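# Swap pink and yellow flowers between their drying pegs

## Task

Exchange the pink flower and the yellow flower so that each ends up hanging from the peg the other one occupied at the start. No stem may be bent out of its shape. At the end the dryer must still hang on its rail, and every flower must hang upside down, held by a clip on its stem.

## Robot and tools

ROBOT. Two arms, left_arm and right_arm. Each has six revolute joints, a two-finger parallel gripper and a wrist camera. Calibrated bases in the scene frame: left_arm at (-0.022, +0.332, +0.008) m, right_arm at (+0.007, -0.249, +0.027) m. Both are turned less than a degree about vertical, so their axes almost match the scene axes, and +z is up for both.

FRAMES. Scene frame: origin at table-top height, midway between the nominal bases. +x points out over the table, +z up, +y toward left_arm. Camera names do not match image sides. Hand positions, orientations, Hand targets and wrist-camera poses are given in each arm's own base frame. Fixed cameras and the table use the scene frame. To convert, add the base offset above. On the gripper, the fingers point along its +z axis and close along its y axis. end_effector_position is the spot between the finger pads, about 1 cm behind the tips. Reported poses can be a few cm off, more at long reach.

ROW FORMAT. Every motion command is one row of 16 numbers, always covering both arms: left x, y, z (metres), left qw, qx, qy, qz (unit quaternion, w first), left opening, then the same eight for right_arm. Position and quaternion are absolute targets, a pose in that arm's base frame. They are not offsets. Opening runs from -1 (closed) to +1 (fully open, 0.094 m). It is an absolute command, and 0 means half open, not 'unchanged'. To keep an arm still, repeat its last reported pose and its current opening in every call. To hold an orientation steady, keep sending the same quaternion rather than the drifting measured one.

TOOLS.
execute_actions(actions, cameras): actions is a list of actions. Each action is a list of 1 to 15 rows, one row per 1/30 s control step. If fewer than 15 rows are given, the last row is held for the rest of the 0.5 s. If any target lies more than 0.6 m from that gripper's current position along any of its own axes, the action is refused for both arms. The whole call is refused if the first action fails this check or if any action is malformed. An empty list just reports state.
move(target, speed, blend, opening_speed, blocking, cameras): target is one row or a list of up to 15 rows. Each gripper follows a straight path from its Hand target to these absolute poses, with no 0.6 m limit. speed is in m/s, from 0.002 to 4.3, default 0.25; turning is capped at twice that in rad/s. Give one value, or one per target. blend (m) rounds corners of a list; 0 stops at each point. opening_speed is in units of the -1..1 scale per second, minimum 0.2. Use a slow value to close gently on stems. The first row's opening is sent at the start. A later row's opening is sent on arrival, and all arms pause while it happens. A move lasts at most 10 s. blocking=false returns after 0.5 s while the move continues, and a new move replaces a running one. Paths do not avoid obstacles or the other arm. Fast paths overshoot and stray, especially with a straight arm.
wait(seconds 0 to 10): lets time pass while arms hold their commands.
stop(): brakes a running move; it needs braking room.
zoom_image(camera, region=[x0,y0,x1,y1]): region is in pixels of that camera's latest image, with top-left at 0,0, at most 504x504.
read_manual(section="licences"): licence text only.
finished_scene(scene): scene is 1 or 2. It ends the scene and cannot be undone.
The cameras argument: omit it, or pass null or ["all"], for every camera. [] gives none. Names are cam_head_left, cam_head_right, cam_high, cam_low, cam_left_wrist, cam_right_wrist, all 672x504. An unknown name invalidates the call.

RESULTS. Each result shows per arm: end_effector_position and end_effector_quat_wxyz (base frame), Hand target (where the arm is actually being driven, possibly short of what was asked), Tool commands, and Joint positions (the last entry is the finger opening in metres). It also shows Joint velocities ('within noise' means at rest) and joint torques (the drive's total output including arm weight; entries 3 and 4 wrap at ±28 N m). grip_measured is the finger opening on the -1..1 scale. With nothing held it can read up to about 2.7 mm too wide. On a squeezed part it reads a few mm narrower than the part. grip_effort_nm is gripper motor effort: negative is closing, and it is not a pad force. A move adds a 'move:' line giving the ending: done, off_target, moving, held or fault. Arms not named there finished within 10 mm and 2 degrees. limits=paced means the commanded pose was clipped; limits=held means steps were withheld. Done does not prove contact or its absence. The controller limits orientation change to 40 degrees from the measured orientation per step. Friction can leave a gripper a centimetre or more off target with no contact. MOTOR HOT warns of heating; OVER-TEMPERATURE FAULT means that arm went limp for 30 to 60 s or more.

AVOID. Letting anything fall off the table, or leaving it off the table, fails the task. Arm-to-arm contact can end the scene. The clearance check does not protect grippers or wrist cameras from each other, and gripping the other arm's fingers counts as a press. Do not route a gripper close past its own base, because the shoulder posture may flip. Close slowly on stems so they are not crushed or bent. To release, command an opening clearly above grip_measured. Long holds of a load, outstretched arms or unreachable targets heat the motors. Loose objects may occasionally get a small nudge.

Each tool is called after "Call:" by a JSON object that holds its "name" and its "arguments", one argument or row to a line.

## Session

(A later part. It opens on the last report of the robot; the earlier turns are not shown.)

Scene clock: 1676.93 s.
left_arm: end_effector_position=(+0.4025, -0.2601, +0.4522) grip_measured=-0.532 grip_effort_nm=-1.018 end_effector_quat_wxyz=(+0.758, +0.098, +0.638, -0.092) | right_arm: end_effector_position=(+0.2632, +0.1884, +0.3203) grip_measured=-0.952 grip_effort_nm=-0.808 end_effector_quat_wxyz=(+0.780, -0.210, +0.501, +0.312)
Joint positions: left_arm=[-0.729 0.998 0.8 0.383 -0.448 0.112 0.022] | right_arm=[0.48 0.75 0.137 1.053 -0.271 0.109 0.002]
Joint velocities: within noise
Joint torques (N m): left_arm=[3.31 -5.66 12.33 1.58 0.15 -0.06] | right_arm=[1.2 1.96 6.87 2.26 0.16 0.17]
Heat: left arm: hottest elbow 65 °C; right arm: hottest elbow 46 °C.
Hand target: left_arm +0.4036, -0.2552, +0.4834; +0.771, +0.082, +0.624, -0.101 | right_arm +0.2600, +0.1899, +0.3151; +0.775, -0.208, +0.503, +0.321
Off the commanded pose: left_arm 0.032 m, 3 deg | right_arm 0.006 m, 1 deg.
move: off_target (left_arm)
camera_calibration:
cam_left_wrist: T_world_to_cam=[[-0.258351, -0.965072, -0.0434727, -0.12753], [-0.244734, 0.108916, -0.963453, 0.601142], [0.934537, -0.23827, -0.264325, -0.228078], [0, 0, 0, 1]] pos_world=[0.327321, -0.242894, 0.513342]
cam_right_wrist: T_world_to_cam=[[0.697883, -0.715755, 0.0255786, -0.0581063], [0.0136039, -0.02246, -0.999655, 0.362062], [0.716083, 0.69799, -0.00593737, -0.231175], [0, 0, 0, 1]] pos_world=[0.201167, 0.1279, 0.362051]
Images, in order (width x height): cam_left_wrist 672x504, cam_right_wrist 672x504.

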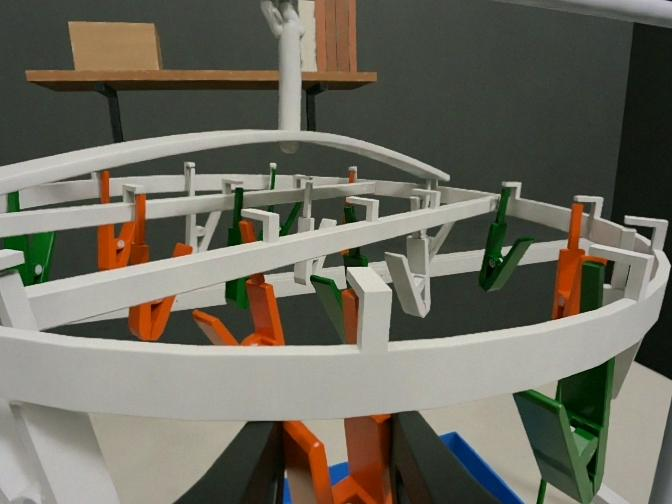

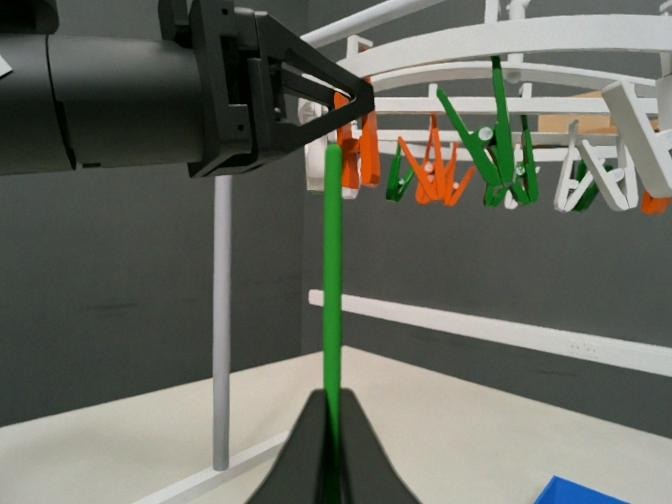

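Call:
{"name": "move", "arguments": {
  "target": [
    [0.405,-0.256,0.484,0.7704,0.0821,0.6239,-0.1014,-0.62,0.335,0.25,0.312,0.7749,-0.2084,0.5032,0.321,-0.96]
  ],
  "speed": 0.08,
  "cameras": ["cam_left_wrist","cam_right_wrist","cam_head_right"]
}}

Call:
{"name": "zoom_image", "arguments": {
  "camera": "cam_right_wrist",
  "region": [200, 30, 500, 255]
}}

Scene clock: 1688.10 s.
left_arm: end_effector_position=(+0.4025, -0.2601, +0.4522) grip_measured=-0.535 grip_effort_nm=-1.067 end_effector_quat_wxyz=(+0.758, +0.098, +0.638, -0.092) | right_arm: end_effector_position=(+0.3283, +0.2413, +0.2924) grip_measured=-0.959 grip_effort_nm=-0.842 end_effector_quat_wxyz=(+0.761, -0.206, +0.526, +0.321)
Joint positions: left_arm=[-0.729 0.998 0.8 0.383 -0.448 0.112 0.022] | right_arm=[0.547 1.212 0.282 1.309 -0.21 0.109 0.002]
Joint velocities: left_arm=[within noise] | right_arm=[0.005 -0.015 -0.012 -0.002 -0.007 -0.007 0.017]
Joint torques (N m): left_arm=[3.31 -5.66 12.31 1.58 0.15 -0.07] | right_arm=[1.38 -3.49 9.2 2.43 0.13 -0.1]
Heat: left arm: hottest elbow 64 °C; right arm: hottest elbow 46 °C.
Hand target: left_arm +0.4036, -0.2553, +0.4834; +0.771, +0.082, +0.624, -0.101 | right_arm +0.3340, +0.2494, +0.3117; +0.775, -0.208, +0.503, +0.321
Off the commanded pose: left_arm 0.032 m, 3 deg | right_arm 0.022 m, 3 deg.
move: off_target (left_arm, right_arm)
camera_calibration:
cam_left_wrist: T_world_to_cam=[[-0.258351, -0.965072, -0.0434727, -0.12753], [-0.244734, 0.108916, -0.963453, 0.601142], [0.934537, -0.23827, -0.264325, -0.228078], [0, 0, 0, 1]] pos_world=[0.327321, -0.242894, 0.513342]
cam_right_wrist: T_world_to_cam=[[0.70593, -0.708151, -0.0135612, -0.0579599], [-0.0501602, -0.030886, -0.998263, 0.356987], [0.706503, 0.705385, -0.0573244, -0.298468], [0, 0, 0, 1]] pos_world=[0.269691, 0.180516, 0.338472]
Images, in order (width x height): cam_head_right 672x504, cam_left_wrist 672x504, cam_right_wrist 672x504.

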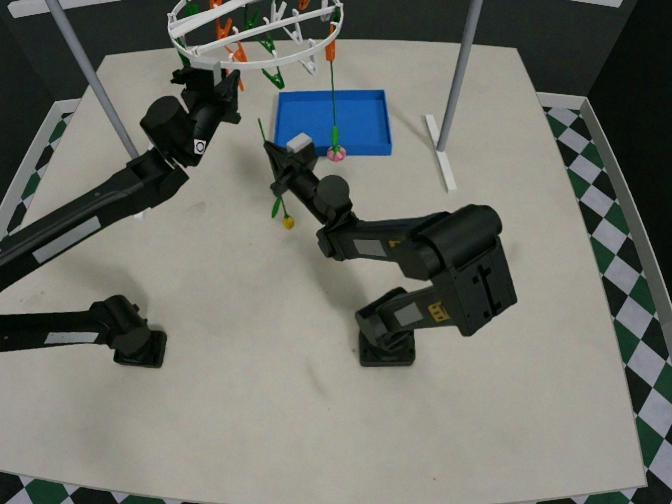

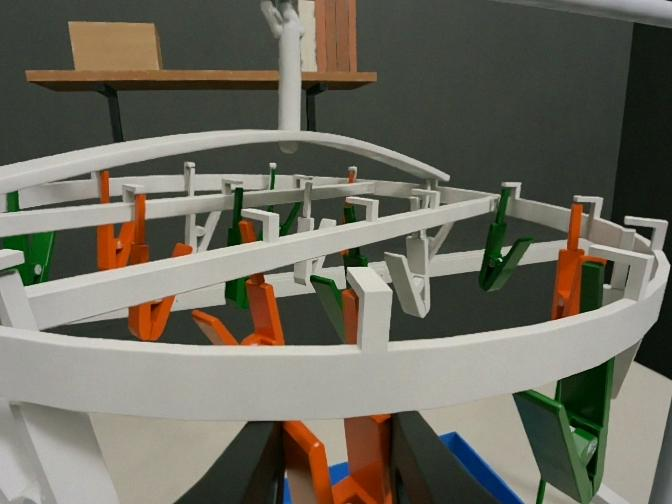

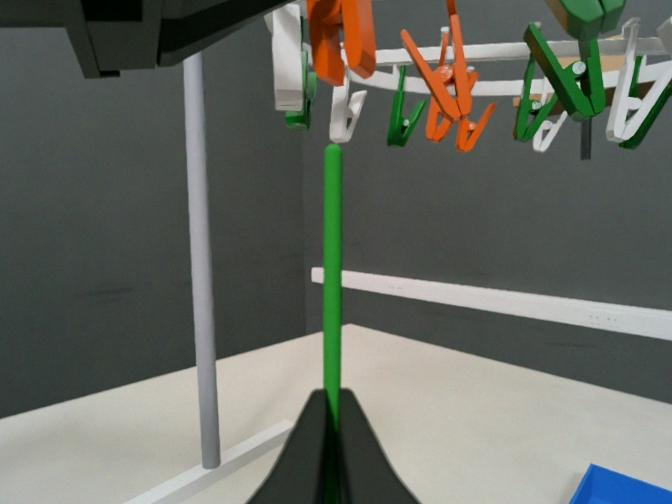

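Scaled by 1.680 from the camera's 672x504 image, which has a finer 960x720 frame.

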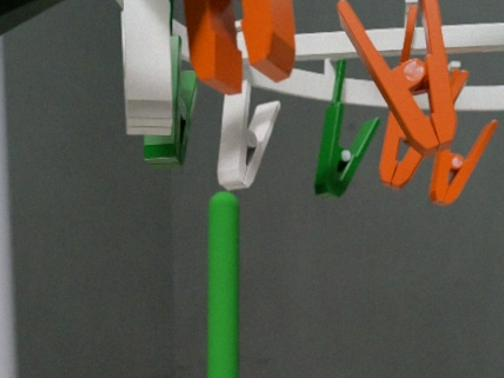

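Call:
{"name": "move", "arguments": {
  "target": [
    [0.405,-0.256,0.484,0.7704,0.0821,0.6239,-0.1014,-0.62,0.34,0.255,0.34,0.7749,-0.2084,0.5032,0.321,-0.96],
    [0.375,0.285,0.345,0.7749,-0.2084,0.5032,0.321,-0.96,0.375,0.285,0.345,0.7749,-0.2084,0.5032,0.321,-0.96]
  ],
  "speed": 0.002,
  "cameras": [],
  "blocking": false
}}

Call:
{"name": "stop", "arguments": {
  "cameras": []
}}

Scene clock: 1699.33 s.
left_arm: end_effector_position=(+0.4024, -0.2600, +0.4524) grip_measured=-0.535 grip_effort_nm=-1.062 end_effector_quat_wxyz=(+0.758, +0.098, +0.638, -0.093) | right_arm: end_effector_position=(+0.3282, +0.2412, +0.2927) grip_measured=-0.952 grip_effort_nm=-0.882 end_effector_quat_wxyz=(+0.761, -0.206, +0.525, +0.321)
Joint positions: left_arm=[-0.729 0.998 0.8 0.383 -0.448 0.112 0.022] | right_arm=[0.547 1.212 0.282 1.311 -0.21 0.109 0.002]
Joint velocities: within noise
Joint torques (N m): left_arm=[3.19 -5.89 12.05 1.61 0.13 -0.05] | right_arm=[1.32 -4.19 9.17 2.19 0.14 -0.11]
Heat: left arm: hottest elbow 64 °C; right arm: hottest elbow 46 °C.
Hand target: left_arm +0.4024, -0.2545, +0.4830; +0.771, +0.082, +0.623, -0.101 | right_arm +0.3334, +0.2488, +0.3126; +0.775, -0.208, +0.503, +0.321
Tool commands: left_gripper/opening=-0.62 right_gripper/opening=-0.96
Off the commanded pose: left_arm 0.556 m, 62 deg | right_arm 0.083 m, 3 deg.
move: running; path passed 0 of 2 targets; target 2's new opening was not sent
No camera images: "cameras" was empty.

Scene clock: 1699.57 s.
left_arm: end_effector_position=(+0.4024, -0.2600, +0.4524) grip_measured=-0.535 grip_effort_nm=-1.067 end_effector_quat_wxyz=(+0.758, +0.098, +0.638, -0.093) | right_arm: end_effector_position=(+0.3282, +0.2412, +0.2927) grip_measured=-0.959 grip_effort_nm=-0.994 end_effector_quat_wxyz=(+0.761, -0.206, +0.525, +0.321)
Joint positions: left_arm=[-0.729 0.998 0.8 0.383 -0.448 0.112 0.022] | right_arm=[0.547 1.212 0.282 1.311 -0.21 0.109 0.002]
Joint velocities: within noise
Joint torques (N m): left_arm=[3.31 -5.95 12.05 1.61 0.13 -0.05] | right_arm=[1.44 -4.19 9.17 2.17 0.11 -0.11]
Heat: left arm: hottest elbow 64 °C; right arm: hottest elbow 46 °C.
Hand target: left_arm +0.4024, -0.2545, +0.4830; +0.771, +0.082, +0.623, -0.101 | right_arm +0.3334, +0.2488, +0.3127; +0.775, -0.208, +0.503, +0.321
Tool commands: left_gripper/opening=-0.62 right_gripper/opening=-0.96
Off the commanded pose: left_arm 0.556 m, 62 deg | right_arm 0.083 m, 3 deg.
earlier move: stopped; path passed 0 of 2 targets; target 2's new opening was not sent
No camera images: "cameras" was empty.

I mis-typed the left-arm pose in the second row of that command: it carried the right arm's values. I stopped before it moved. Sending the corrected rows now.

Call:
{"name": "move", "arguments": {
  "target": [
    [0.405,-0.256,0.484,0.7704,0.0821,0.6239,-0.1014,-0.62,0.34,0.257,0.34,0.7749,-0.2084,0.5032,0.321,-0.96],
    [0.405,-0.256,0.484,0.7704,0.0821,0.6239,-0.1014,-0.62,0.37,0.285,0.344,0.7749,-0.2084,0.5032,0.321,-0.96]
  ],
  "speed": 0.06,
  "cameras": ["cam_left_wrist","cam_right_wrist"]
}}

Call:
{"name": "zoom_image", "arguments": {
  "camera": "cam_right_wrist",
  "region": [200, 0, 500, 225]
}}

Scene clock: 1704.43 s.
left_arm: end_effector_position=(+0.4021, -0.2598, +0.4529) grip_measured=-0.535 grip_effort_nm=-1.062 end_effector_quat_wxyz=(+0.758, +0.098, +0.638, -0.093) | right_arm: end_effector_position=(+0.3625, +0.2746, +0.3258) grip_measured=-0.954 grip_effort_nm=-0.916 end_effector_quat_wxyz=(+0.764, -0.205, +0.520, +0.322)
Joint positions: left_arm=[-0.729 0.997 0.8 0.383 -0.448 0.112 0.022] | right_arm=[0.583 1.249 0.435 1.206 -0.177 0.096 0.002]
Joint velocities: within noise
Joint torques (N m): left_arm=[3.25 -5.6 12.33 1.58 0.15 -0.06] | right_arm=[1.44 -5.3 10.28 1.83 0.13 -0.12]
Heat: left arm: hottest elbow 64 °C; right arm: hottest elbow 47 °C.
Hand target: left_arm +0.4036, -0.2552, +0.4835; +0.771, +0.082, +0.624, -0.101 | right_arm +0.3690, +0.2842, +0.3439; +0.775, -0.208, +0.503, +0.321
Off the commanded pose: left_arm 0.031 m, 3 deg | right_arm 0.022 m, 2 deg.
move: off_target (left_arm, right_arm)
camera_calibration:
cam_left_wrist: T_world_to_cam=[[-0.258265, -0.965122, -0.0428763, -0.127568], [-0.243633, 0.108015, -0.963834, 0.601194], [0.934849, -0.238479, -0.263032, -0.228269], [0, 0, 0, 1]] pos_world=[0.326921, -0.242494, 0.513939]
cam_right_wrist: T_world_to_cam=[[0.706734, -0.707381, -0.0117849, -0.0591501], [-0.0394831, -0.0228045, -0.99896, 0.387246], [0.706376, 0.706465, -0.0440463, -0.348816], [0, 0, 0, 1]] pos_world=[0.303488, 0.213415, 0.370783]
Images, in order (width x height): cam_left_wrist 672x504, cam_right_wrist 672x504.

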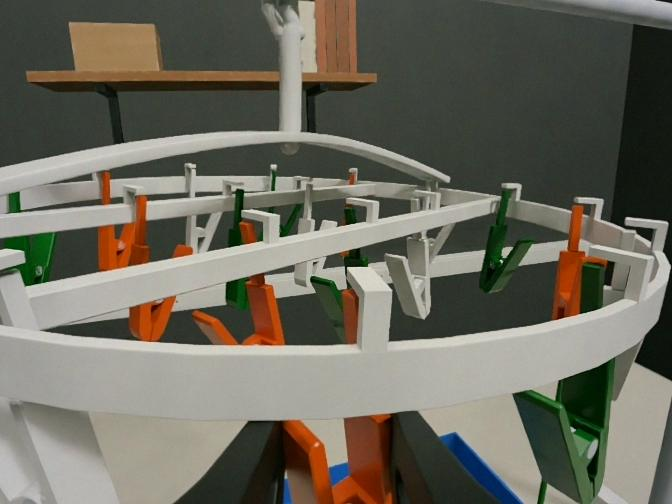

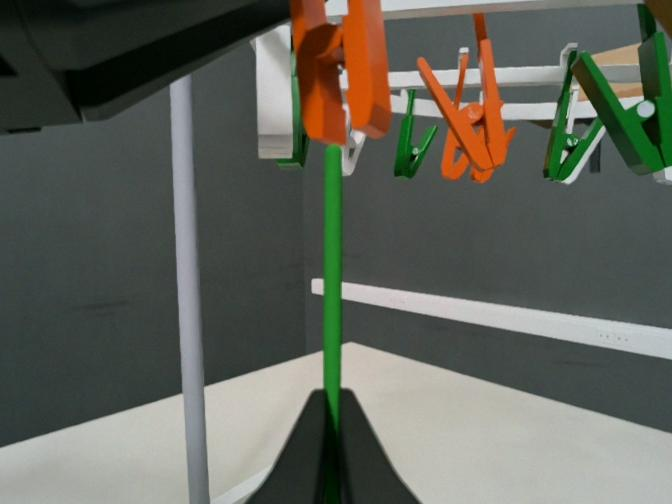

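Scaled by 1.680 from the camera's 672x504 image, which has a finer 960x720 frame.

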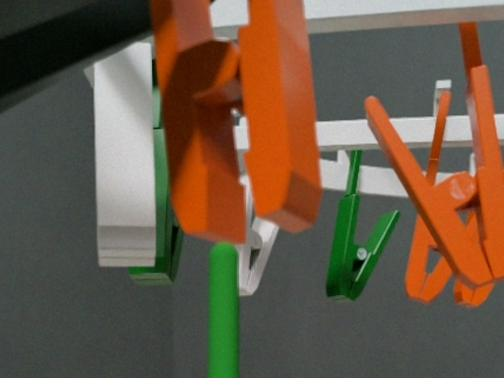

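Call:
{"name": "move", "arguments": {
  "target": [
    [0.405,-0.256,0.484,0.7704,0.0821,0.6239,-0.1014,-0.62,0.403,0.313,0.346,0.7749,-0.2084,0.5032,0.321,-0.96]
  ],
  "speed": 0.04,
  "cameras": ["cam_right_wrist","cam_head_left"]
}}

Call:
{"name": "zoom_image", "arguments": {
  "camera": "cam_right_wrist",
  "region": [200, 0, 500, 225]
}}

Scene clock: 1712.87 s.
left_arm: end_effector_position=(+0.4021, -0.2598, +0.4529) grip_measured=-0.535 grip_effort_nm=-1.062 end_effector_quat_wxyz=(+0.758, +0.098, +0.638, -0.093) | right_arm: end_effector_position=(+0.3956, +0.3022, +0.3283) grip_measured=-0.957 grip_effort_nm=-0.950 end_effector_quat_wxyz=(+0.763, -0.205, +0.521, +0.322)
Joint positions: left_arm=[-0.729 0.997 0.8 0.383 -0.448 0.112 0.022] | right_arm=[0.597 1.363 0.545 1.206 -0.165 0.09 0.002]
Joint velocities: within noise
Joint torques (N m): left_arm=[3.25 -5.6 12.33 1.57 0.15 -0.06] | right_arm=[1.38 -7.41 10.21 1.96 0.12 -0.12]
Heat: left arm: hottest elbow 64 °C; right arm: hottest elbow 47 °C.
Hand target: left_arm +0.4036, -0.2552, +0.4835; +0.771, +0.082, +0.624, -0.101 | right_arm +0.4019, +0.3123, +0.3460; +0.775, -0.208, +0.503, +0.321
Off the commanded pose: left_arm 0.031 m, 3 deg | right_arm 0.022 m, 2 deg.
move: off_target (left_arm, right_arm)
camera_calibration:
cam_right_wrist: T_world_to_cam=[[0.70684, -0.707284, -0.0112257, -0.0632561], [-0.0405764, -0.0246973, -0.998871, 0.392577], [0.706208, 0.706498, -0.0461561, -0.390887], [0, 0, 0, 1]] pos_world=[0.336689, 0.241116, 0.373382]
Images, in order (width x height): cam_head_left 672x504, cam_right_wrist 672x504.

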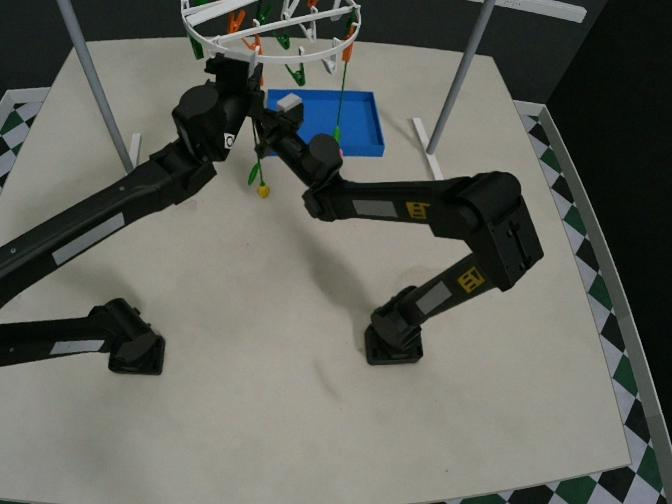

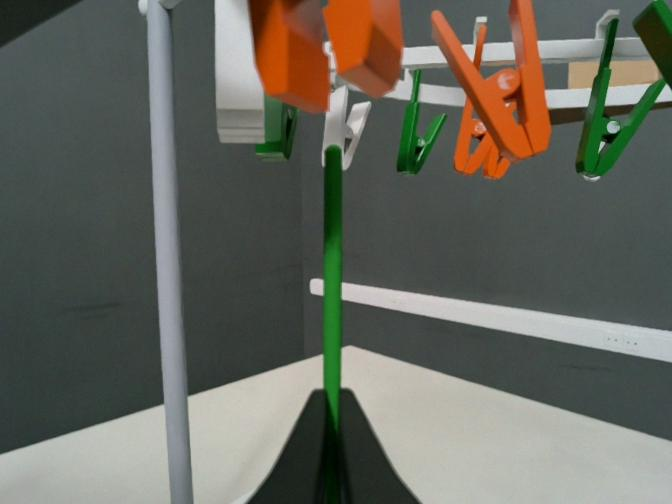

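Scaled by 1.680 from the camera's 672x504 image, which has a finer 960x720 frame.

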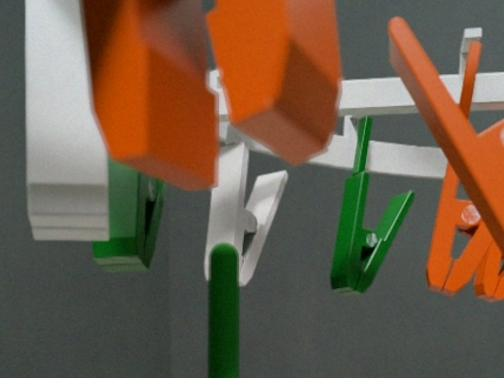

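Call:
{"name": "move", "arguments": {
  "target": [
    [0.405,-0.256,0.484,0.7704,0.0821,0.6239,-0.1014,-0.62,0.402,0.3145,0.357,0.7749,-0.2084,0.5032,0.321,-0.96]
  ],
  "speed": 0.03,
  "cameras": ["cam_right_wrist"]
}}

Call:
{"name": "zoom_image", "arguments": {
  "camera": "cam_right_wrist",
  "region": [220, 0, 450, 173]
}}

Scene clock: 1722.77 s.
left_arm: end_effector_position=(+0.4021, -0.2598, +0.4529) grip_measured=-0.535 grip_effort_nm=-1.067 end_effector_quat_wxyz=(+0.758, +0.098, +0.638, -0.093) | right_arm: end_effector_position=(+0.3973, +0.3054, +0.3318) grip_measured=-0.960 grip_effort_nm=-1.009 end_effector_quat_wxyz=(+0.761, -0.206, +0.524, +0.321)
Joint positions: left_arm=[-0.729 0.997 0.8 0.383 -0.448 0.112 0.022] | right_arm=[0.601 1.354 0.557 1.176 -0.16 0.088 0.002]
Joint velocities: within noise
Joint torques (N m): left_arm=[3.19 -5.54 12.33 1.58 0.15 -0.06] | right_arm=[1.32 -9.58 10.4 1.54 0.12 -0.14]
Heat: left arm: hottest elbow 64 °C; right arm: hottest elbow 48 °C.
Hand target: left_arm +0.4036, -0.2552, +0.4835; +0.771, +0.082, +0.624, -0.101 | right_arm +0.4007, +0.3136, +0.3570; +0.775, -0.208, +0.503, +0.321
Off the commanded pose: left_arm 0.031 m, 3 deg | right_arm 0.027 m, 3 deg.
move: off_target (left_arm, right_arm)
camera_calibration:
cam_right_wrist: T_world_to_cam=[[0.706795, -0.707301, -0.0128552, -0.0615835], [-0.047582, -0.0294014, -0.998435, 0.400288], [0.705816, 0.7063, -0.0544357, -0.391203], [0, 0, 0, 1]] pos_world=[0.338691, 0.244518, 0.377575]
Images, in order (width x height): cam_right_wrist 672x504.

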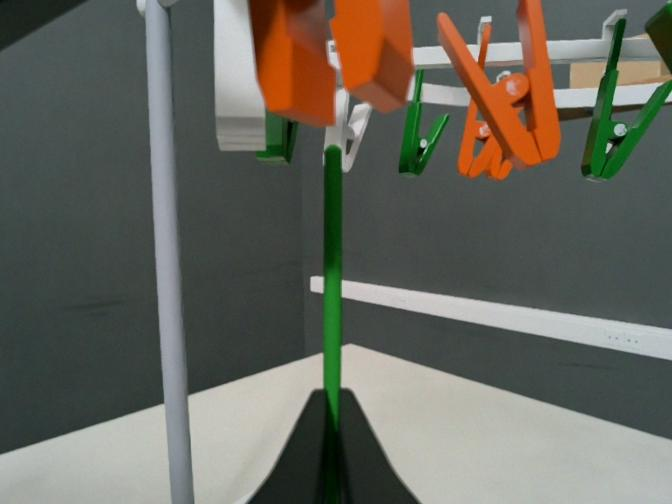

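Scaled by 2.191 from the camera's 672x504 image, which has a finer 960x720 frame.

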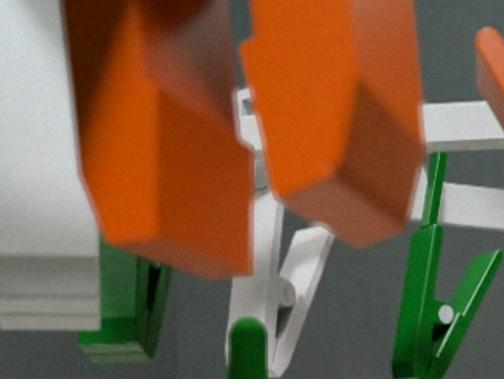

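Call:
{"name": "move", "arguments": {
  "target": [
    [0.405,-0.256,0.484,0.7704,0.0821,0.6239,-0.1014,-0.62,0.398,0.3085,0.36,0.7749,-0.2084,0.5032,0.321,-0.96]
  ],
  "speed": 0.03,
  "cameras": ["cam_right_wrist"]
}}

Call:
{"name": "zoom_image", "arguments": {
  "camera": "cam_right_wrist",
  "region": [220, 0, 450, 173]
}}

Scene clock: 1735.93 s.
left_arm: end_effector_position=(+0.4021, -0.2598, +0.4529) grip_measured=-0.535 grip_effort_nm=-1.062 end_effector_quat_wxyz=(+0.758, +0.098, +0.638, -0.093) | right_arm: end_effector_position=(+0.3939, +0.3037, +0.3401) grip_measured=-0.952 grip_effort_nm=-0.803 end_effector_quat_wxyz=(+0.764, -0.206, +0.519, +0.323)
Joint positions: left_arm=[-0.729 0.997 0.8 0.383 -0.448 0.112 0.022] | right_arm=[0.601 1.331 0.557 1.164 -0.163 0.088 0.002]
Joint velocities: within noise
Joint torques (N m): left_arm=[3.31 -5.6 12.33 1.58 0.15 -0.06] | right_arm=[0.79 -9.11 9.7 1.51 -0.04 -0.1]
Heat: left arm: hottest elbow 65 °C; right arm: hottest elbow 49 °C.
Hand target: left_arm +0.4036, -0.2552, +0.4835; +0.771, +0.082, +0.624, -0.101 | right_arm +0.3973, +0.3079, +0.3601; +0.775, -0.208, +0.503, +0.321
Off the commanded pose: left_arm 0.031 m, 3 deg | right_arm 0.021 m, 2 deg.
move: off_target (left_arm, right_arm)
camera_calibration:
cam_right_wrist: T_world_to_cam=[[0.708736, -0.705413, -0.00929712, -0.0629045], [-0.03754, -0.0245505, -0.998994, 0.403129], [0.704474, 0.708372, -0.043881, -0.390891], [0, 0, 0, 1]] pos_world=[0.335089, 0.242419, 0.384986]
Images, in order (width x height): cam_right_wrist 672x504.

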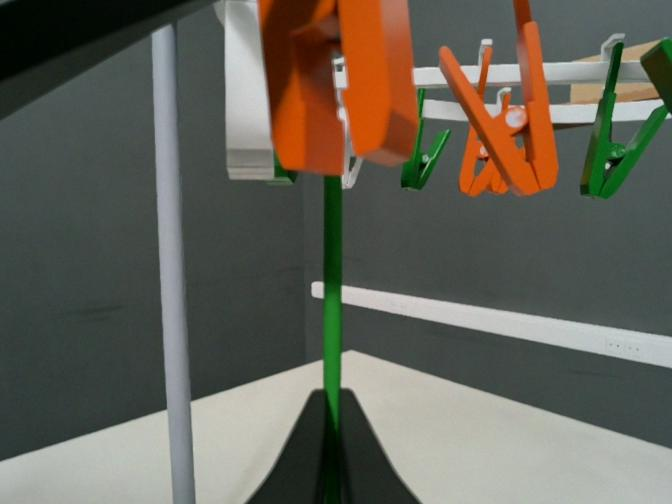

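Scaled by 2.191 from the camera's 672x504 image, which has a finer 960x720 frame.

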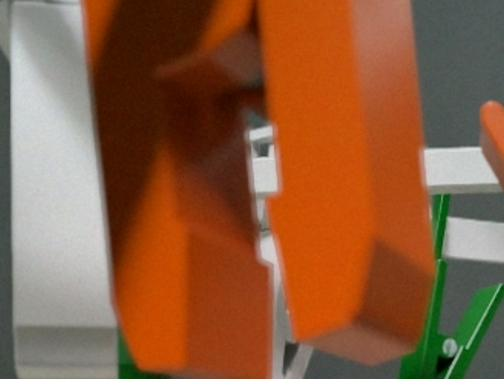

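Call:
{"name": "zoom_image", "arguments": {
  "camera": "cam_right_wrist",
  "region": [270, 100, 420, 230]
}}

Call:
{"name": "zoom_image", "arguments": {
  "camera": "cam_right_wrist",
  "region": [240, 150, 440, 450]
}}

Scaled by 3.360 from the camera's 672x504 image, which has a finer 960x720 frame.

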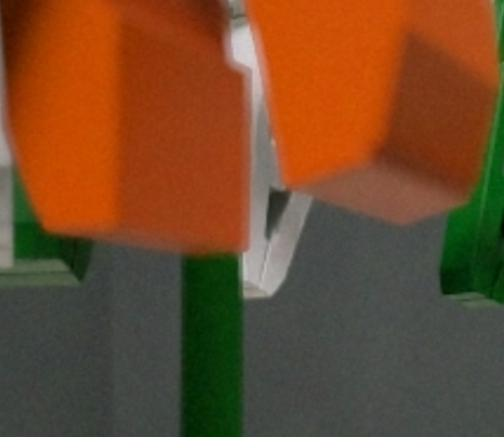

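Scaled by 1.680 from the camera's 672x504 image, which has a finer 960x720 frame.

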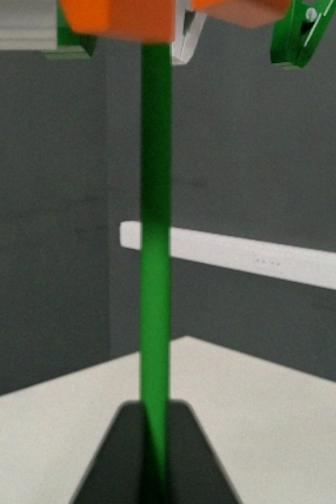

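Call:
{"name": "move", "arguments": {
  "target": [
    [0.405,-0.256,0.484,0.7704,0.0821,0.6239,-0.1014,-0.62,0.397,0.307,0.322,0.7749,-0.2084,0.5032,0.321,-0.96],
    [0.405,-0.256,0.484,0.7704,0.0821,0.6239,-0.1014,-0.62,0.377,0.284,0.322,0.7749,-0.2084,0.5032,0.321,-0.96]
  ],
  "speed": 0.05,
  "cameras": ["cam_right_wrist"]
}}

Call:
{"name": "zoom_image", "arguments": {
  "camera": "cam_right_wrist",
  "region": [220, 0, 450, 173]
}}

Scene clock: 1754.07 s.
left_arm: end_effector_position=(+0.4021, -0.2598, +0.4529) grip_measured=-0.535 grip_effort_nm=-1.067 end_effector_quat_wxyz=(+0.758, +0.098, +0.638, -0.093) | right_arm: end_effector_position=(+0.3784, +0.2901, +0.3217) grip_measured=-0.952 grip_effort_nm=-0.882 end_effector_quat_wxyz=(+0.771, -0.210, +0.506, +0.325)
Joint positions: left_arm=[-0.729 0.997 0.8 0.383 -0.448 0.112 0.022] | right_arm=[0.588 1.356 0.486 1.289 -0.187 0.088 0.002]
Joint velocities: within noise
Joint torques (N m): left_arm=[3.31 -5.54 12.33 1.58 0.15 -0.06] | right_arm=[-0.09 -8.59 5.5 2.29 -0.03 0.01]
Heat: left arm: hottest elbow 65 °C; right arm: hottest elbow 49 °C.
Hand target: left_arm +0.4036, -0.2552, +0.4835; +0.771, +0.082, +0.624, -0.101 | right_arm +0.3770, +0.2840, +0.3220; +0.775, -0.208, +0.503, +0.321
Off the commanded pose: left_arm 0.031 m, 3 deg | right_arm 0.006 m, 1 deg.
move: off_target (left_arm)
camera_calibration:
cam_right_wrist: T_world_to_cam=[[0.714448, -0.699668, 0.00532834, -0.0701507], [-0.0082076, -0.0159953, -0.999838, 0.370622], [0.699641, 0.714289, -0.0171704, -0.379512], [0, 0, 0, 1]] pos_world=[0.318683, 0.227927, 0.36442]
Images, in order (width x height): cam_right_wrist 672x504.

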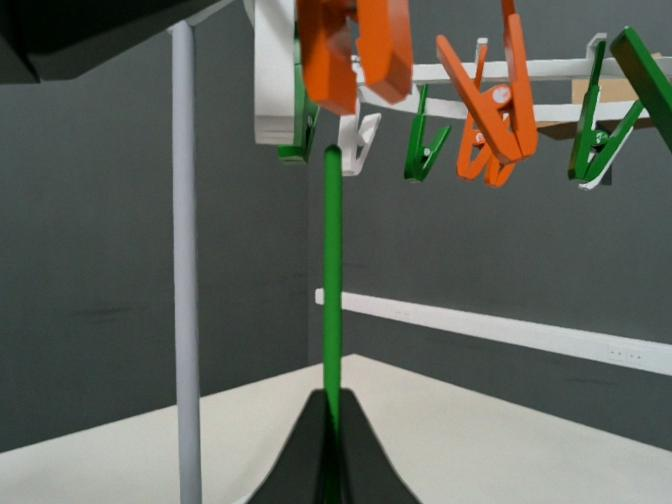

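Scaled by 2.191 from the camera's 672x504 image, which has a finer 960x720 frame.

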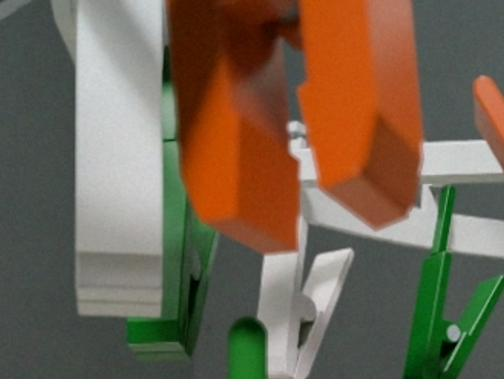

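Call:
{"name": "move", "arguments": {
  "target": [
    [0.405,-0.256,0.484,0.7704,0.0821,0.6239,-0.1014,-0.62,0.381,0.28,0.322,0.7749,-0.2084,0.5032,0.321,-0.96]
  ],
  "speed": 0.04,
  "cameras": ["cam_right_wrist"]
}}

Call:
{"name": "zoom_image", "arguments": {
  "camera": "cam_right_wrist",
  "region": [220, 0, 450, 173]
}}

Scene clock: 1760.67 s.
left_arm: end_effector_position=(+0.4021, -0.2598, +0.4529) grip_measured=-0.535 grip_effort_nm=-1.062 end_effector_quat_wxyz=(+0.758, +0.098, +0.638, -0.093) | right_arm: end_effector_position=(+0.3814, +0.2856, +0.3216) grip_measured=-0.952 grip_effort_nm=-0.891 end_effector_quat_wxyz=(+0.772, -0.212, +0.506, +0.322)
Joint positions: left_arm=[-0.729 0.997 0.8 0.383 -0.448 0.112 0.022] | right_arm=[0.571 1.356 0.486 1.289 -0.203 0.088 0.002]
Joint velocities: within noise
Joint torques (N m): left_arm=[3.31 -5.54 12.33 1.59 0.15 -0.06] | right_arm=[-0.15 -8.18 5.75 2.3 -0.04 0.07]
Heat: left arm: hottest elbow 65 °C; right arm: hottest elbow 48 °C.
Hand target: left_arm +0.4036, -0.2552, +0.4835; +0.771, +0.082, +0.624, -0.101 | right_arm +0.3809, +0.2801, +0.3221; +0.775, -0.208, +0.503, +0.321
Off the commanded pose: left_arm 0.031 m, 3 deg | right_arm 0.006 m, 1 deg.
move: off_target (left_arm)
camera_calibration:
cam_right_wrist: T_world_to_cam=[[0.712623, -0.701448, 0.0118049, -0.0763233], [-0.00439565, -0.021291, -0.999764, 0.370519], [0.701534, 0.712403, -0.0182558, -0.37826], [0, 0, 0, 1]] pos_world=[0.321381, 0.223826, 0.364427]
Images, in order (width x height): cam_right_wrist 672x504.

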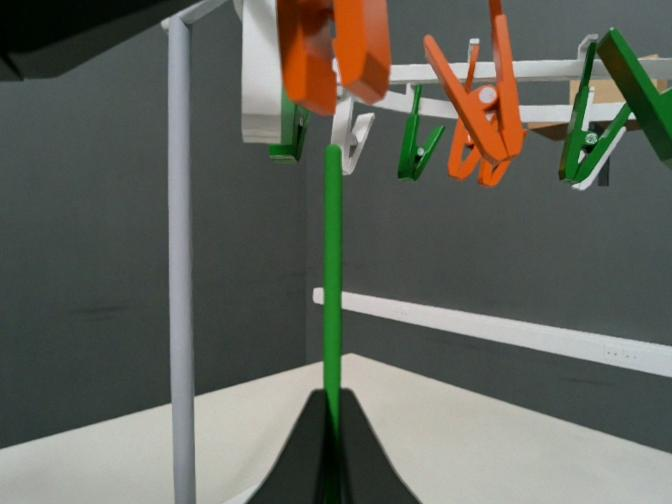

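Scaled by 2.191 from the camera's 672x504 image, which has a finer 960x720 frame.

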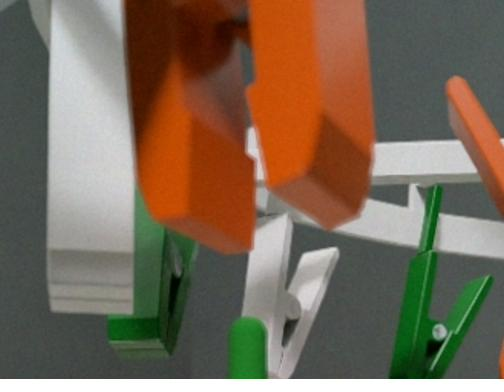

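Call:
{"name": "move", "arguments": {
  "target": [
    [0.405,-0.256,0.484,0.7704,0.0821,0.6239,-0.1014,-0.62,0.383,0.281,0.35,0.7749,-0.2084,0.5032,0.321,-0.96]
  ],
  "speed": 0.04,
  "cameras": ["cam_right_wrist"]
}}

Call:
{"name": "zoom_image", "arguments": {
  "camera": "cam_right_wrist",
  "region": [220, 0, 450, 173]
}}

Scene clock: 1765.93 s.
left_arm: end_effector_position=(+0.4020, -0.2595, +0.4532) grip_measured=-0.536 grip_effort_nm=-1.067 end_effector_quat_wxyz=(+0.758, +0.098, +0.638, -0.093) | right_arm: end_effector_position=(+0.3779, +0.2832, +0.3310) grip_measured=-0.955 grip_effort_nm=-0.930 end_effector_quat_wxyz=(+0.764, -0.215, +0.517, +0.321)
Joint positions: left_arm=[-0.728 0.996 0.8 0.383 -0.448 0.112 0.022] | right_arm=[0.57 1.287 0.486 1.192 -0.205 0.088 0.002]
Joint velocities: within noise
Joint torques (N m): left_arm=[3.31 -5.42 12.33 1.58 0.14 -0.06] | right_arm=[-0.26 -8.41 8.84 1.58 0.01 0.08]
Heat: left arm: hottest elbow 66 °C; right arm: hottest elbow 48 °C.
Hand target: left_arm +0.4037, -0.2552, +0.4834; +0.771, +0.082, +0.624, -0.101 | right_arm +0.3825, +0.2807, +0.3500; +0.775, -0.208, +0.503, +0.321
Off the commanded pose: left_arm 0.031 m, 3 deg | right_arm 0.020 m, 2 deg.
move: off_target (left_arm, right_arm)
camera_calibration:
cam_right_wrist: T_world_to_cam=[[0.71355, -0.700576, 0.00629812, -0.0743628], [-0.0276585, -0.037151, -0.998927, 0.392774], [0.700058, 0.71261, -0.045886, -0.364346], [0, 0, 0, 1]] pos_world=[0.318989, 0.222132, 0.376103]
Images, in order (width x height): cam_right_wrist 672x504.

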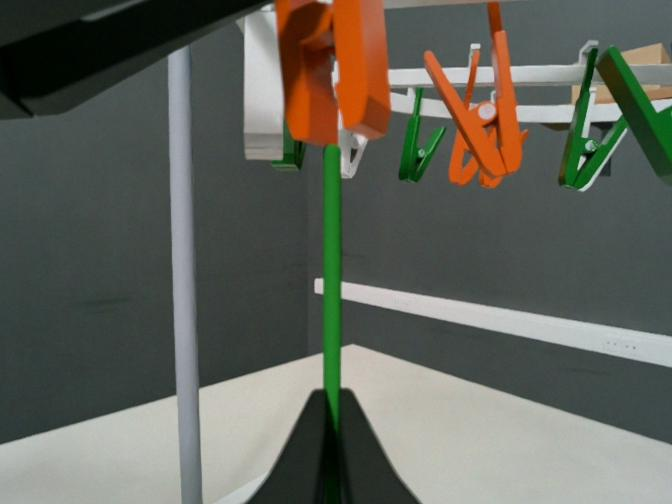

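Scaled by 2.191 from the camera's 672x504 image, which has a finer 960x720 frame.

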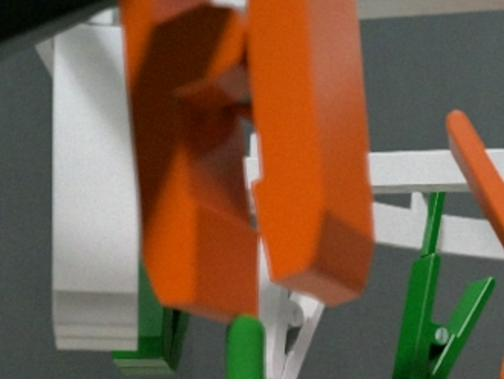

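Call:
{"name": "zoom_image", "arguments": {
  "camera": "cam_right_wrist",
  "region": [280, 90, 400, 190]
}}

Scaled by 4.200 from the camera's 672x504 image, which has a finer 960x720 frame.

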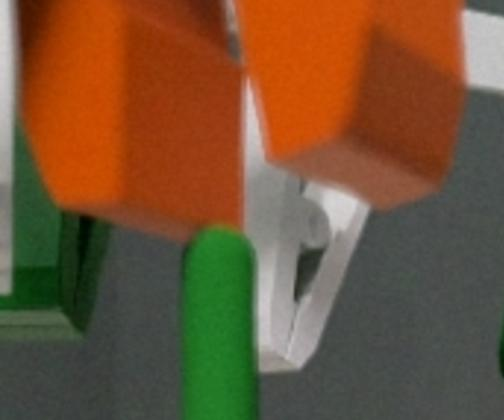

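Call:
{"name": "move", "arguments": {
  "target": [
    [0.405,-0.256,0.484,0.7704,0.0821,0.6239,-0.1014,-0.62,0.387,0.277,0.355,0.7749,-0.2084,0.5032,0.321,-0.96]
  ],
  "speed": 0.03,
  "cameras": ["cam_right_wrist"]
}}

Call:
{"name": "zoom_image", "arguments": {
  "camera": "cam_right_wrist",
  "region": [280, 90, 400, 190]
}}

Scene clock: 1771.60 s.
left_arm: end_effector_position=(+0.4018, -0.2593, +0.4536) grip_measured=-0.536 grip_effort_nm=-1.057 end_effector_quat_wxyz=(+0.759, +0.098, +0.637, -0.093) | right_arm: end_effector_position=(+0.3789, +0.2773, +0.3358) grip_measured=-0.957 grip_effort_nm=-0.979 end_effector_quat_wxyz=(+0.766, -0.216, +0.515, +0.318)
Joint positions: left_arm=[-0.728 0.995 0.8 0.383 -0.448 0.112 0.022] | right_arm=[0.553 1.269 0.486 1.179 -0.219 0.088 0.002]
Joint velocities: within noise
Joint torques (N m): left_arm=[3.25 -5.48 12.33 1.57 0.14 -0.06] | right_arm=[-0.32 -7.71 9.57 1.4 -0.01 0.15]
Heat: left arm: hottest elbow 66 °C; right arm: hottest elbow 48 °C.
Hand target: left_arm +0.4037, -0.2551, +0.4835; +0.771, +0.082, +0.624, -0.101 | right_arm +0.3863, +0.2766, +0.3549; +0.775, -0.208, +0.503, +0.321
Off the commanded pose: left_arm 0.031 m, 3 deg | right_arm 0.021 m, 2 deg.
move: off_target (left_arm, right_arm)
camera_calibration:
cam_right_wrist: T_world_to_cam=[[0.711117, -0.702955, 0.0129206, -0.0799006], [-0.0208919, -0.0394965, -0.999001, 0.395559], [0.702763, 0.710137, -0.0427727, -0.362003], [0, 0, 0, 1]] pos_world=[0.319485, 0.216528, 0.380713]
Images, in order (width x height): cam_right_wrist 672x504.

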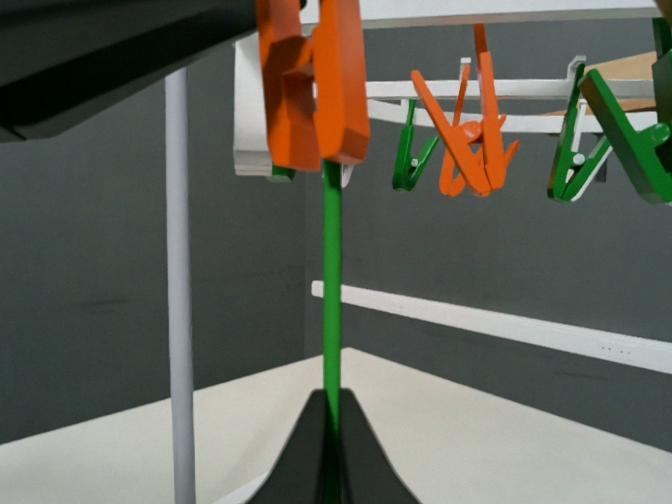

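Scaled by 4.200 from the camera's 672x504 image, which has a finer 960x720 frame.

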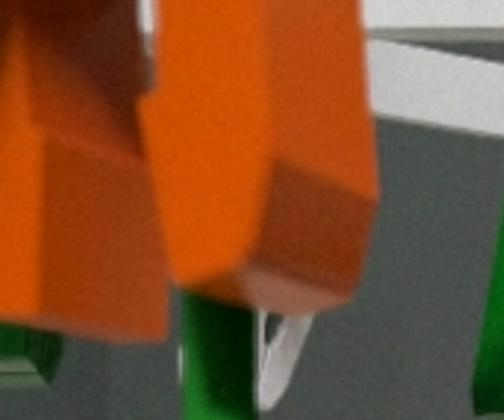

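Call:
{"name": "move", "arguments": {
  "target": [
    [0.405,-0.256,0.484,0.7704,0.0821,0.6239,-0.1014,-0.62,0.385,0.287,0.358,0.7749,-0.2084,0.5032,0.321,-0.96]
  ],
  "speed": 0.03,
  "cameras": ["cam_right_wrist"]
}}

Call:
{"name": "zoom_image", "arguments": {
  "camera": "cam_right_wrist",
  "region": [260, 90, 410, 215]
}}

Scene clock: 1778.10 s.
left_arm: end_effector_position=(+0.4018, -0.2593, +0.4536) grip_measured=-0.536 grip_effort_nm=-1.072 end_effector_quat_wxyz=(+0.759, +0.098, +0.637, -0.093) | right_arm: end_effector_position=(+0.3801, +0.2786, +0.3331) grip_measured=-0.959 grip_effort_nm=-0.989 end_effector_quat_wxyz=(+0.764, -0.210, +0.523, +0.315)
Joint positions: left_arm=[-0.728 0.995 0.8 0.383 -0.448 0.112 0.022] | right_arm=[0.562 1.269 0.486 1.165 -0.197 0.088 0.002]
Joint velocities: within noise
Joint torques (N m): left_arm=[3.31 -5.48 12.33 1.59 0.15 -0.06] | right_arm=[1.2 -7.65 10.41 1.51 0.11 0.02]
Heat: left arm: hottest elbow 66 °C; right arm: hottest elbow 48 °C.
Hand target: left_arm +0.4037, -0.2551, +0.4835; +0.771, +0.082, +0.624, -0.101 | right_arm +0.3838, +0.2862, +0.3579; +0.775, -0.208, +0.503, +0.321
Off the commanded pose: left_arm 0.031 m, 3 deg | right_arm 0.027 m, 3 deg.
move: off_target (left_arm, right_arm)
camera_calibration:
cam_right_wrist: T_world_to_cam=[[0.702754, -0.711431, 0.00135381, -0.0704903], [-0.0376259, -0.0390671, -0.998528, 0.398933], [0.710437, 0.701669, -0.0542229, -0.360536], [0, 0, 0, 1]] pos_world=[0.320686, 0.218413, 0.378892]
Images, in order (width x height): cam_right_wrist 672x504.

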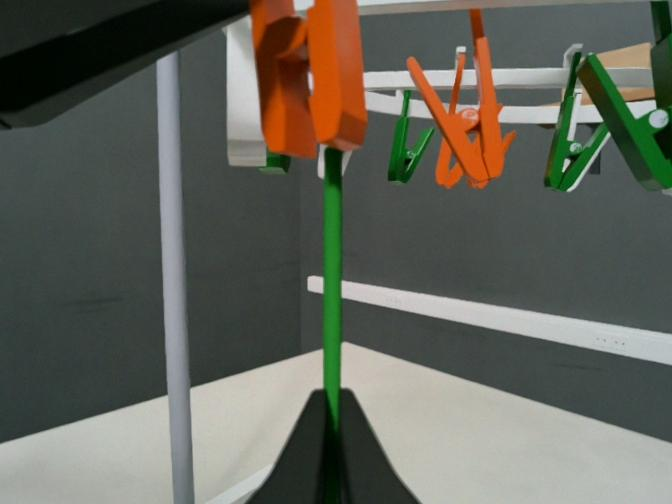

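Scaled by 3.360 from the camera's 672x504 image, which has a finer 960x720 frame.

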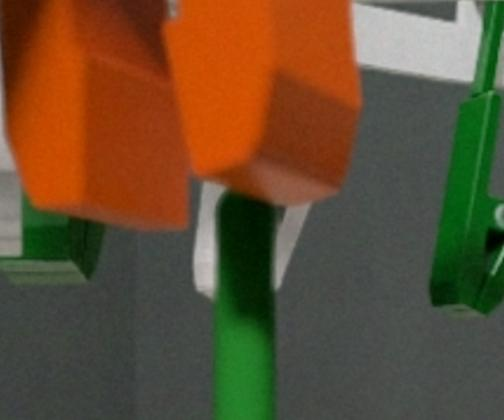

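Call:
{"name": "move", "arguments": {
  "target": [
    [0.405,-0.256,0.484,0.7704,0.0821,0.6239,-0.1014,-0.62,0.3815,0.2915,0.358,0.7749,-0.2084,0.5032,0.321,-0.96]
  ],
  "speed": 0.03,
  "cameras": ["cam_right_wrist"]
}}

Call:
{"name": "zoom_image", "arguments": {
  "camera": "cam_right_wrist",
  "region": [260, 90, 410, 215]
}}

Scene clock: 1781.37 s.
left_arm: end_effector_position=(+0.4018, -0.2593, +0.4536) grip_measured=-0.536 grip_effort_nm=-1.067 end_effector_quat_wxyz=(+0.759, +0.098, +0.637, -0.093) | right_arm: end_effector_position=(+0.3773, +0.2831, +0.3330) grip_measured=-0.953 grip_effort_nm=-0.901 end_effector_quat_wxyz=(+0.763, -0.208, +0.523, +0.318)
Joint positions: left_arm=[-0.728 0.995 0.8 0.383 -0.448 0.112 0.022] | right_arm=[0.579 1.269 0.486 1.163 -0.18 0.088 0.002]
Joint velocities: left_arm=[within noise] | right_arm=[-0.015 -0.005 0.002 -0.012 0.037 0.037 -0.004]
Joint torques (N m): left_arm=[3.25 -5.42 12.34 1.58 0.14 -0.06] | right_arm=[1.32 -7.94 10.4 1.51 0.11 -0.05]
Heat: left arm: hottest elbow 66 °C; right arm: hottest elbow 49 °C.
Hand target: left_arm +0.4037, -0.2551, +0.4835; +0.771, +0.082, +0.624, -0.101 | right_arm +0.3804, +0.2907, +0.3579; +0.775, -0.208, +0.503, +0.321
Off the commanded pose: left_arm 0.031 m, 3 deg | right_arm 0.027 m, 3 deg.
move: off_target (left_arm, right_arm)
camera_calibration:
cam_right_wrist: T_world_to_cam=[[0.704104, -0.71008, -0.0049154, -0.0641008], [-0.0421145, -0.034848, -0.998505, 0.399476], [0.708847, 0.703258, -0.0544413, -0.361475], [0, 0, 0, 1]] pos_world=[0.318188, 0.222614, 0.378884]
Images, in order (width x height): cam_right_wrist 672x504.

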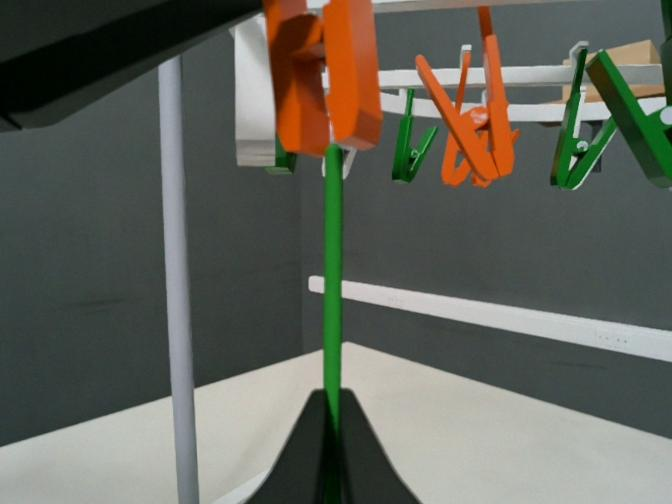

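Scaled by 3.360 from the camera's 672x504 image, which has a finer 960x720 frame.

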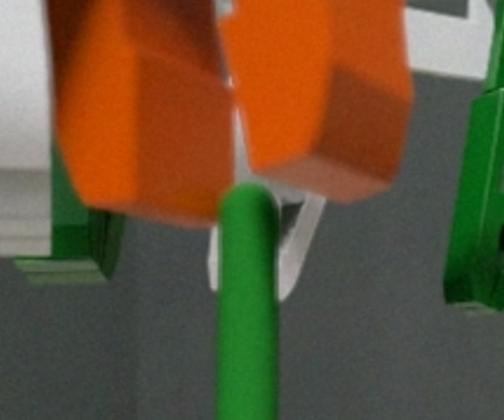

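Call:
{"name": "move", "arguments": {
  "target": [
    [0.405,-0.256,0.484,0.7704,0.0821,0.6239,-0.1014,-0.62,0.3825,0.2915,0.367,0.7749,-0.2084,0.5032,0.321,-0.96]
  ],
  "speed": 0.03,
  "cameras": ["cam_right_wrist"]
}}

Call:
{"name": "zoom_image", "arguments": {
  "camera": "cam_right_wrist",
  "region": [260, 90, 410, 215]
}}

Scene clock: 1785.23 s.
left_arm: end_effector_position=(+0.4018, -0.2593, +0.4536) grip_measured=-0.536 grip_effort_nm=-1.067 end_effector_quat_wxyz=(+0.759, +0.098, +0.637, -0.093) | right_arm: end_effector_position=(+0.3775, +0.2833, +0.3400) grip_measured=-0.957 grip_effort_nm=-0.950 end_effector_quat_wxyz=(+0.762, -0.208, +0.525, +0.318)
Joint positions: left_arm=[-0.728 0.995 0.8 0.383 -0.448 0.112 0.022] | right_arm=[0.579 1.247 0.496 1.129 -0.18 0.088 0.002]
Joint velocities: within noise
Joint torques (N m): left_arm=[3.31 -5.42 12.33 1.58 0.15 -0.06] | right_arm=[1.08 -7.77 10.81 1.48 0.06 -0.03]
Heat: left arm: hottest elbow 66 °C; right arm: hottest elbow 49 °C.
Hand target: left_arm +0.4037, -0.2551, +0.4835; +0.771, +0.082, +0.624, -0.101 | right_arm +0.3812, +0.2905, +0.3668; +0.775, -0.208, +0.503, +0.321
Off the commanded pose: left_arm 0.031 m, 3 deg | right_arm 0.029 m, 3 deg.
move: off_target (left_arm, right_arm)
camera_calibration:
cam_right_wrist: T_world_to_cam=[[0.704066, -0.710113, -0.00553872, -0.0638741], [-0.0443945, -0.0362295, -0.998357, 0.407667], [0.708746, 0.703155, -0.057033, -0.360522], [0, 0, 0, 1]] pos_world=[0.318588, 0.222914, 0.386082]
Images, in order (width x height): cam_right_wrist 672x504.

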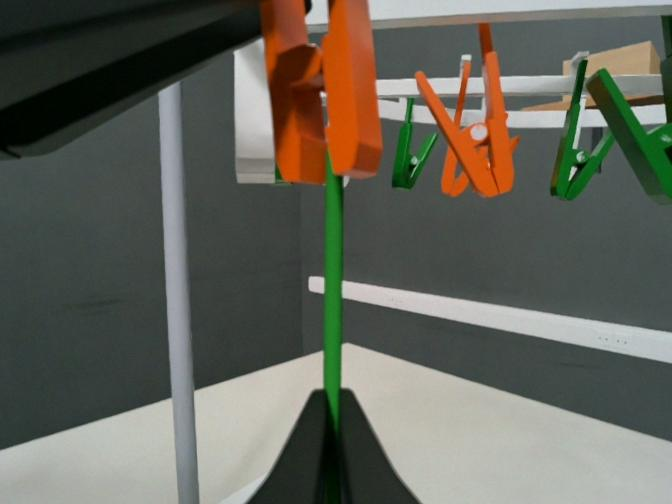

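Scaled by 3.360 from the camera's 672x504 image, which has a finer 960x720 frame.

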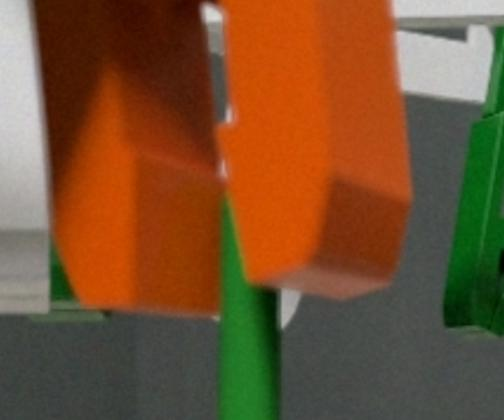

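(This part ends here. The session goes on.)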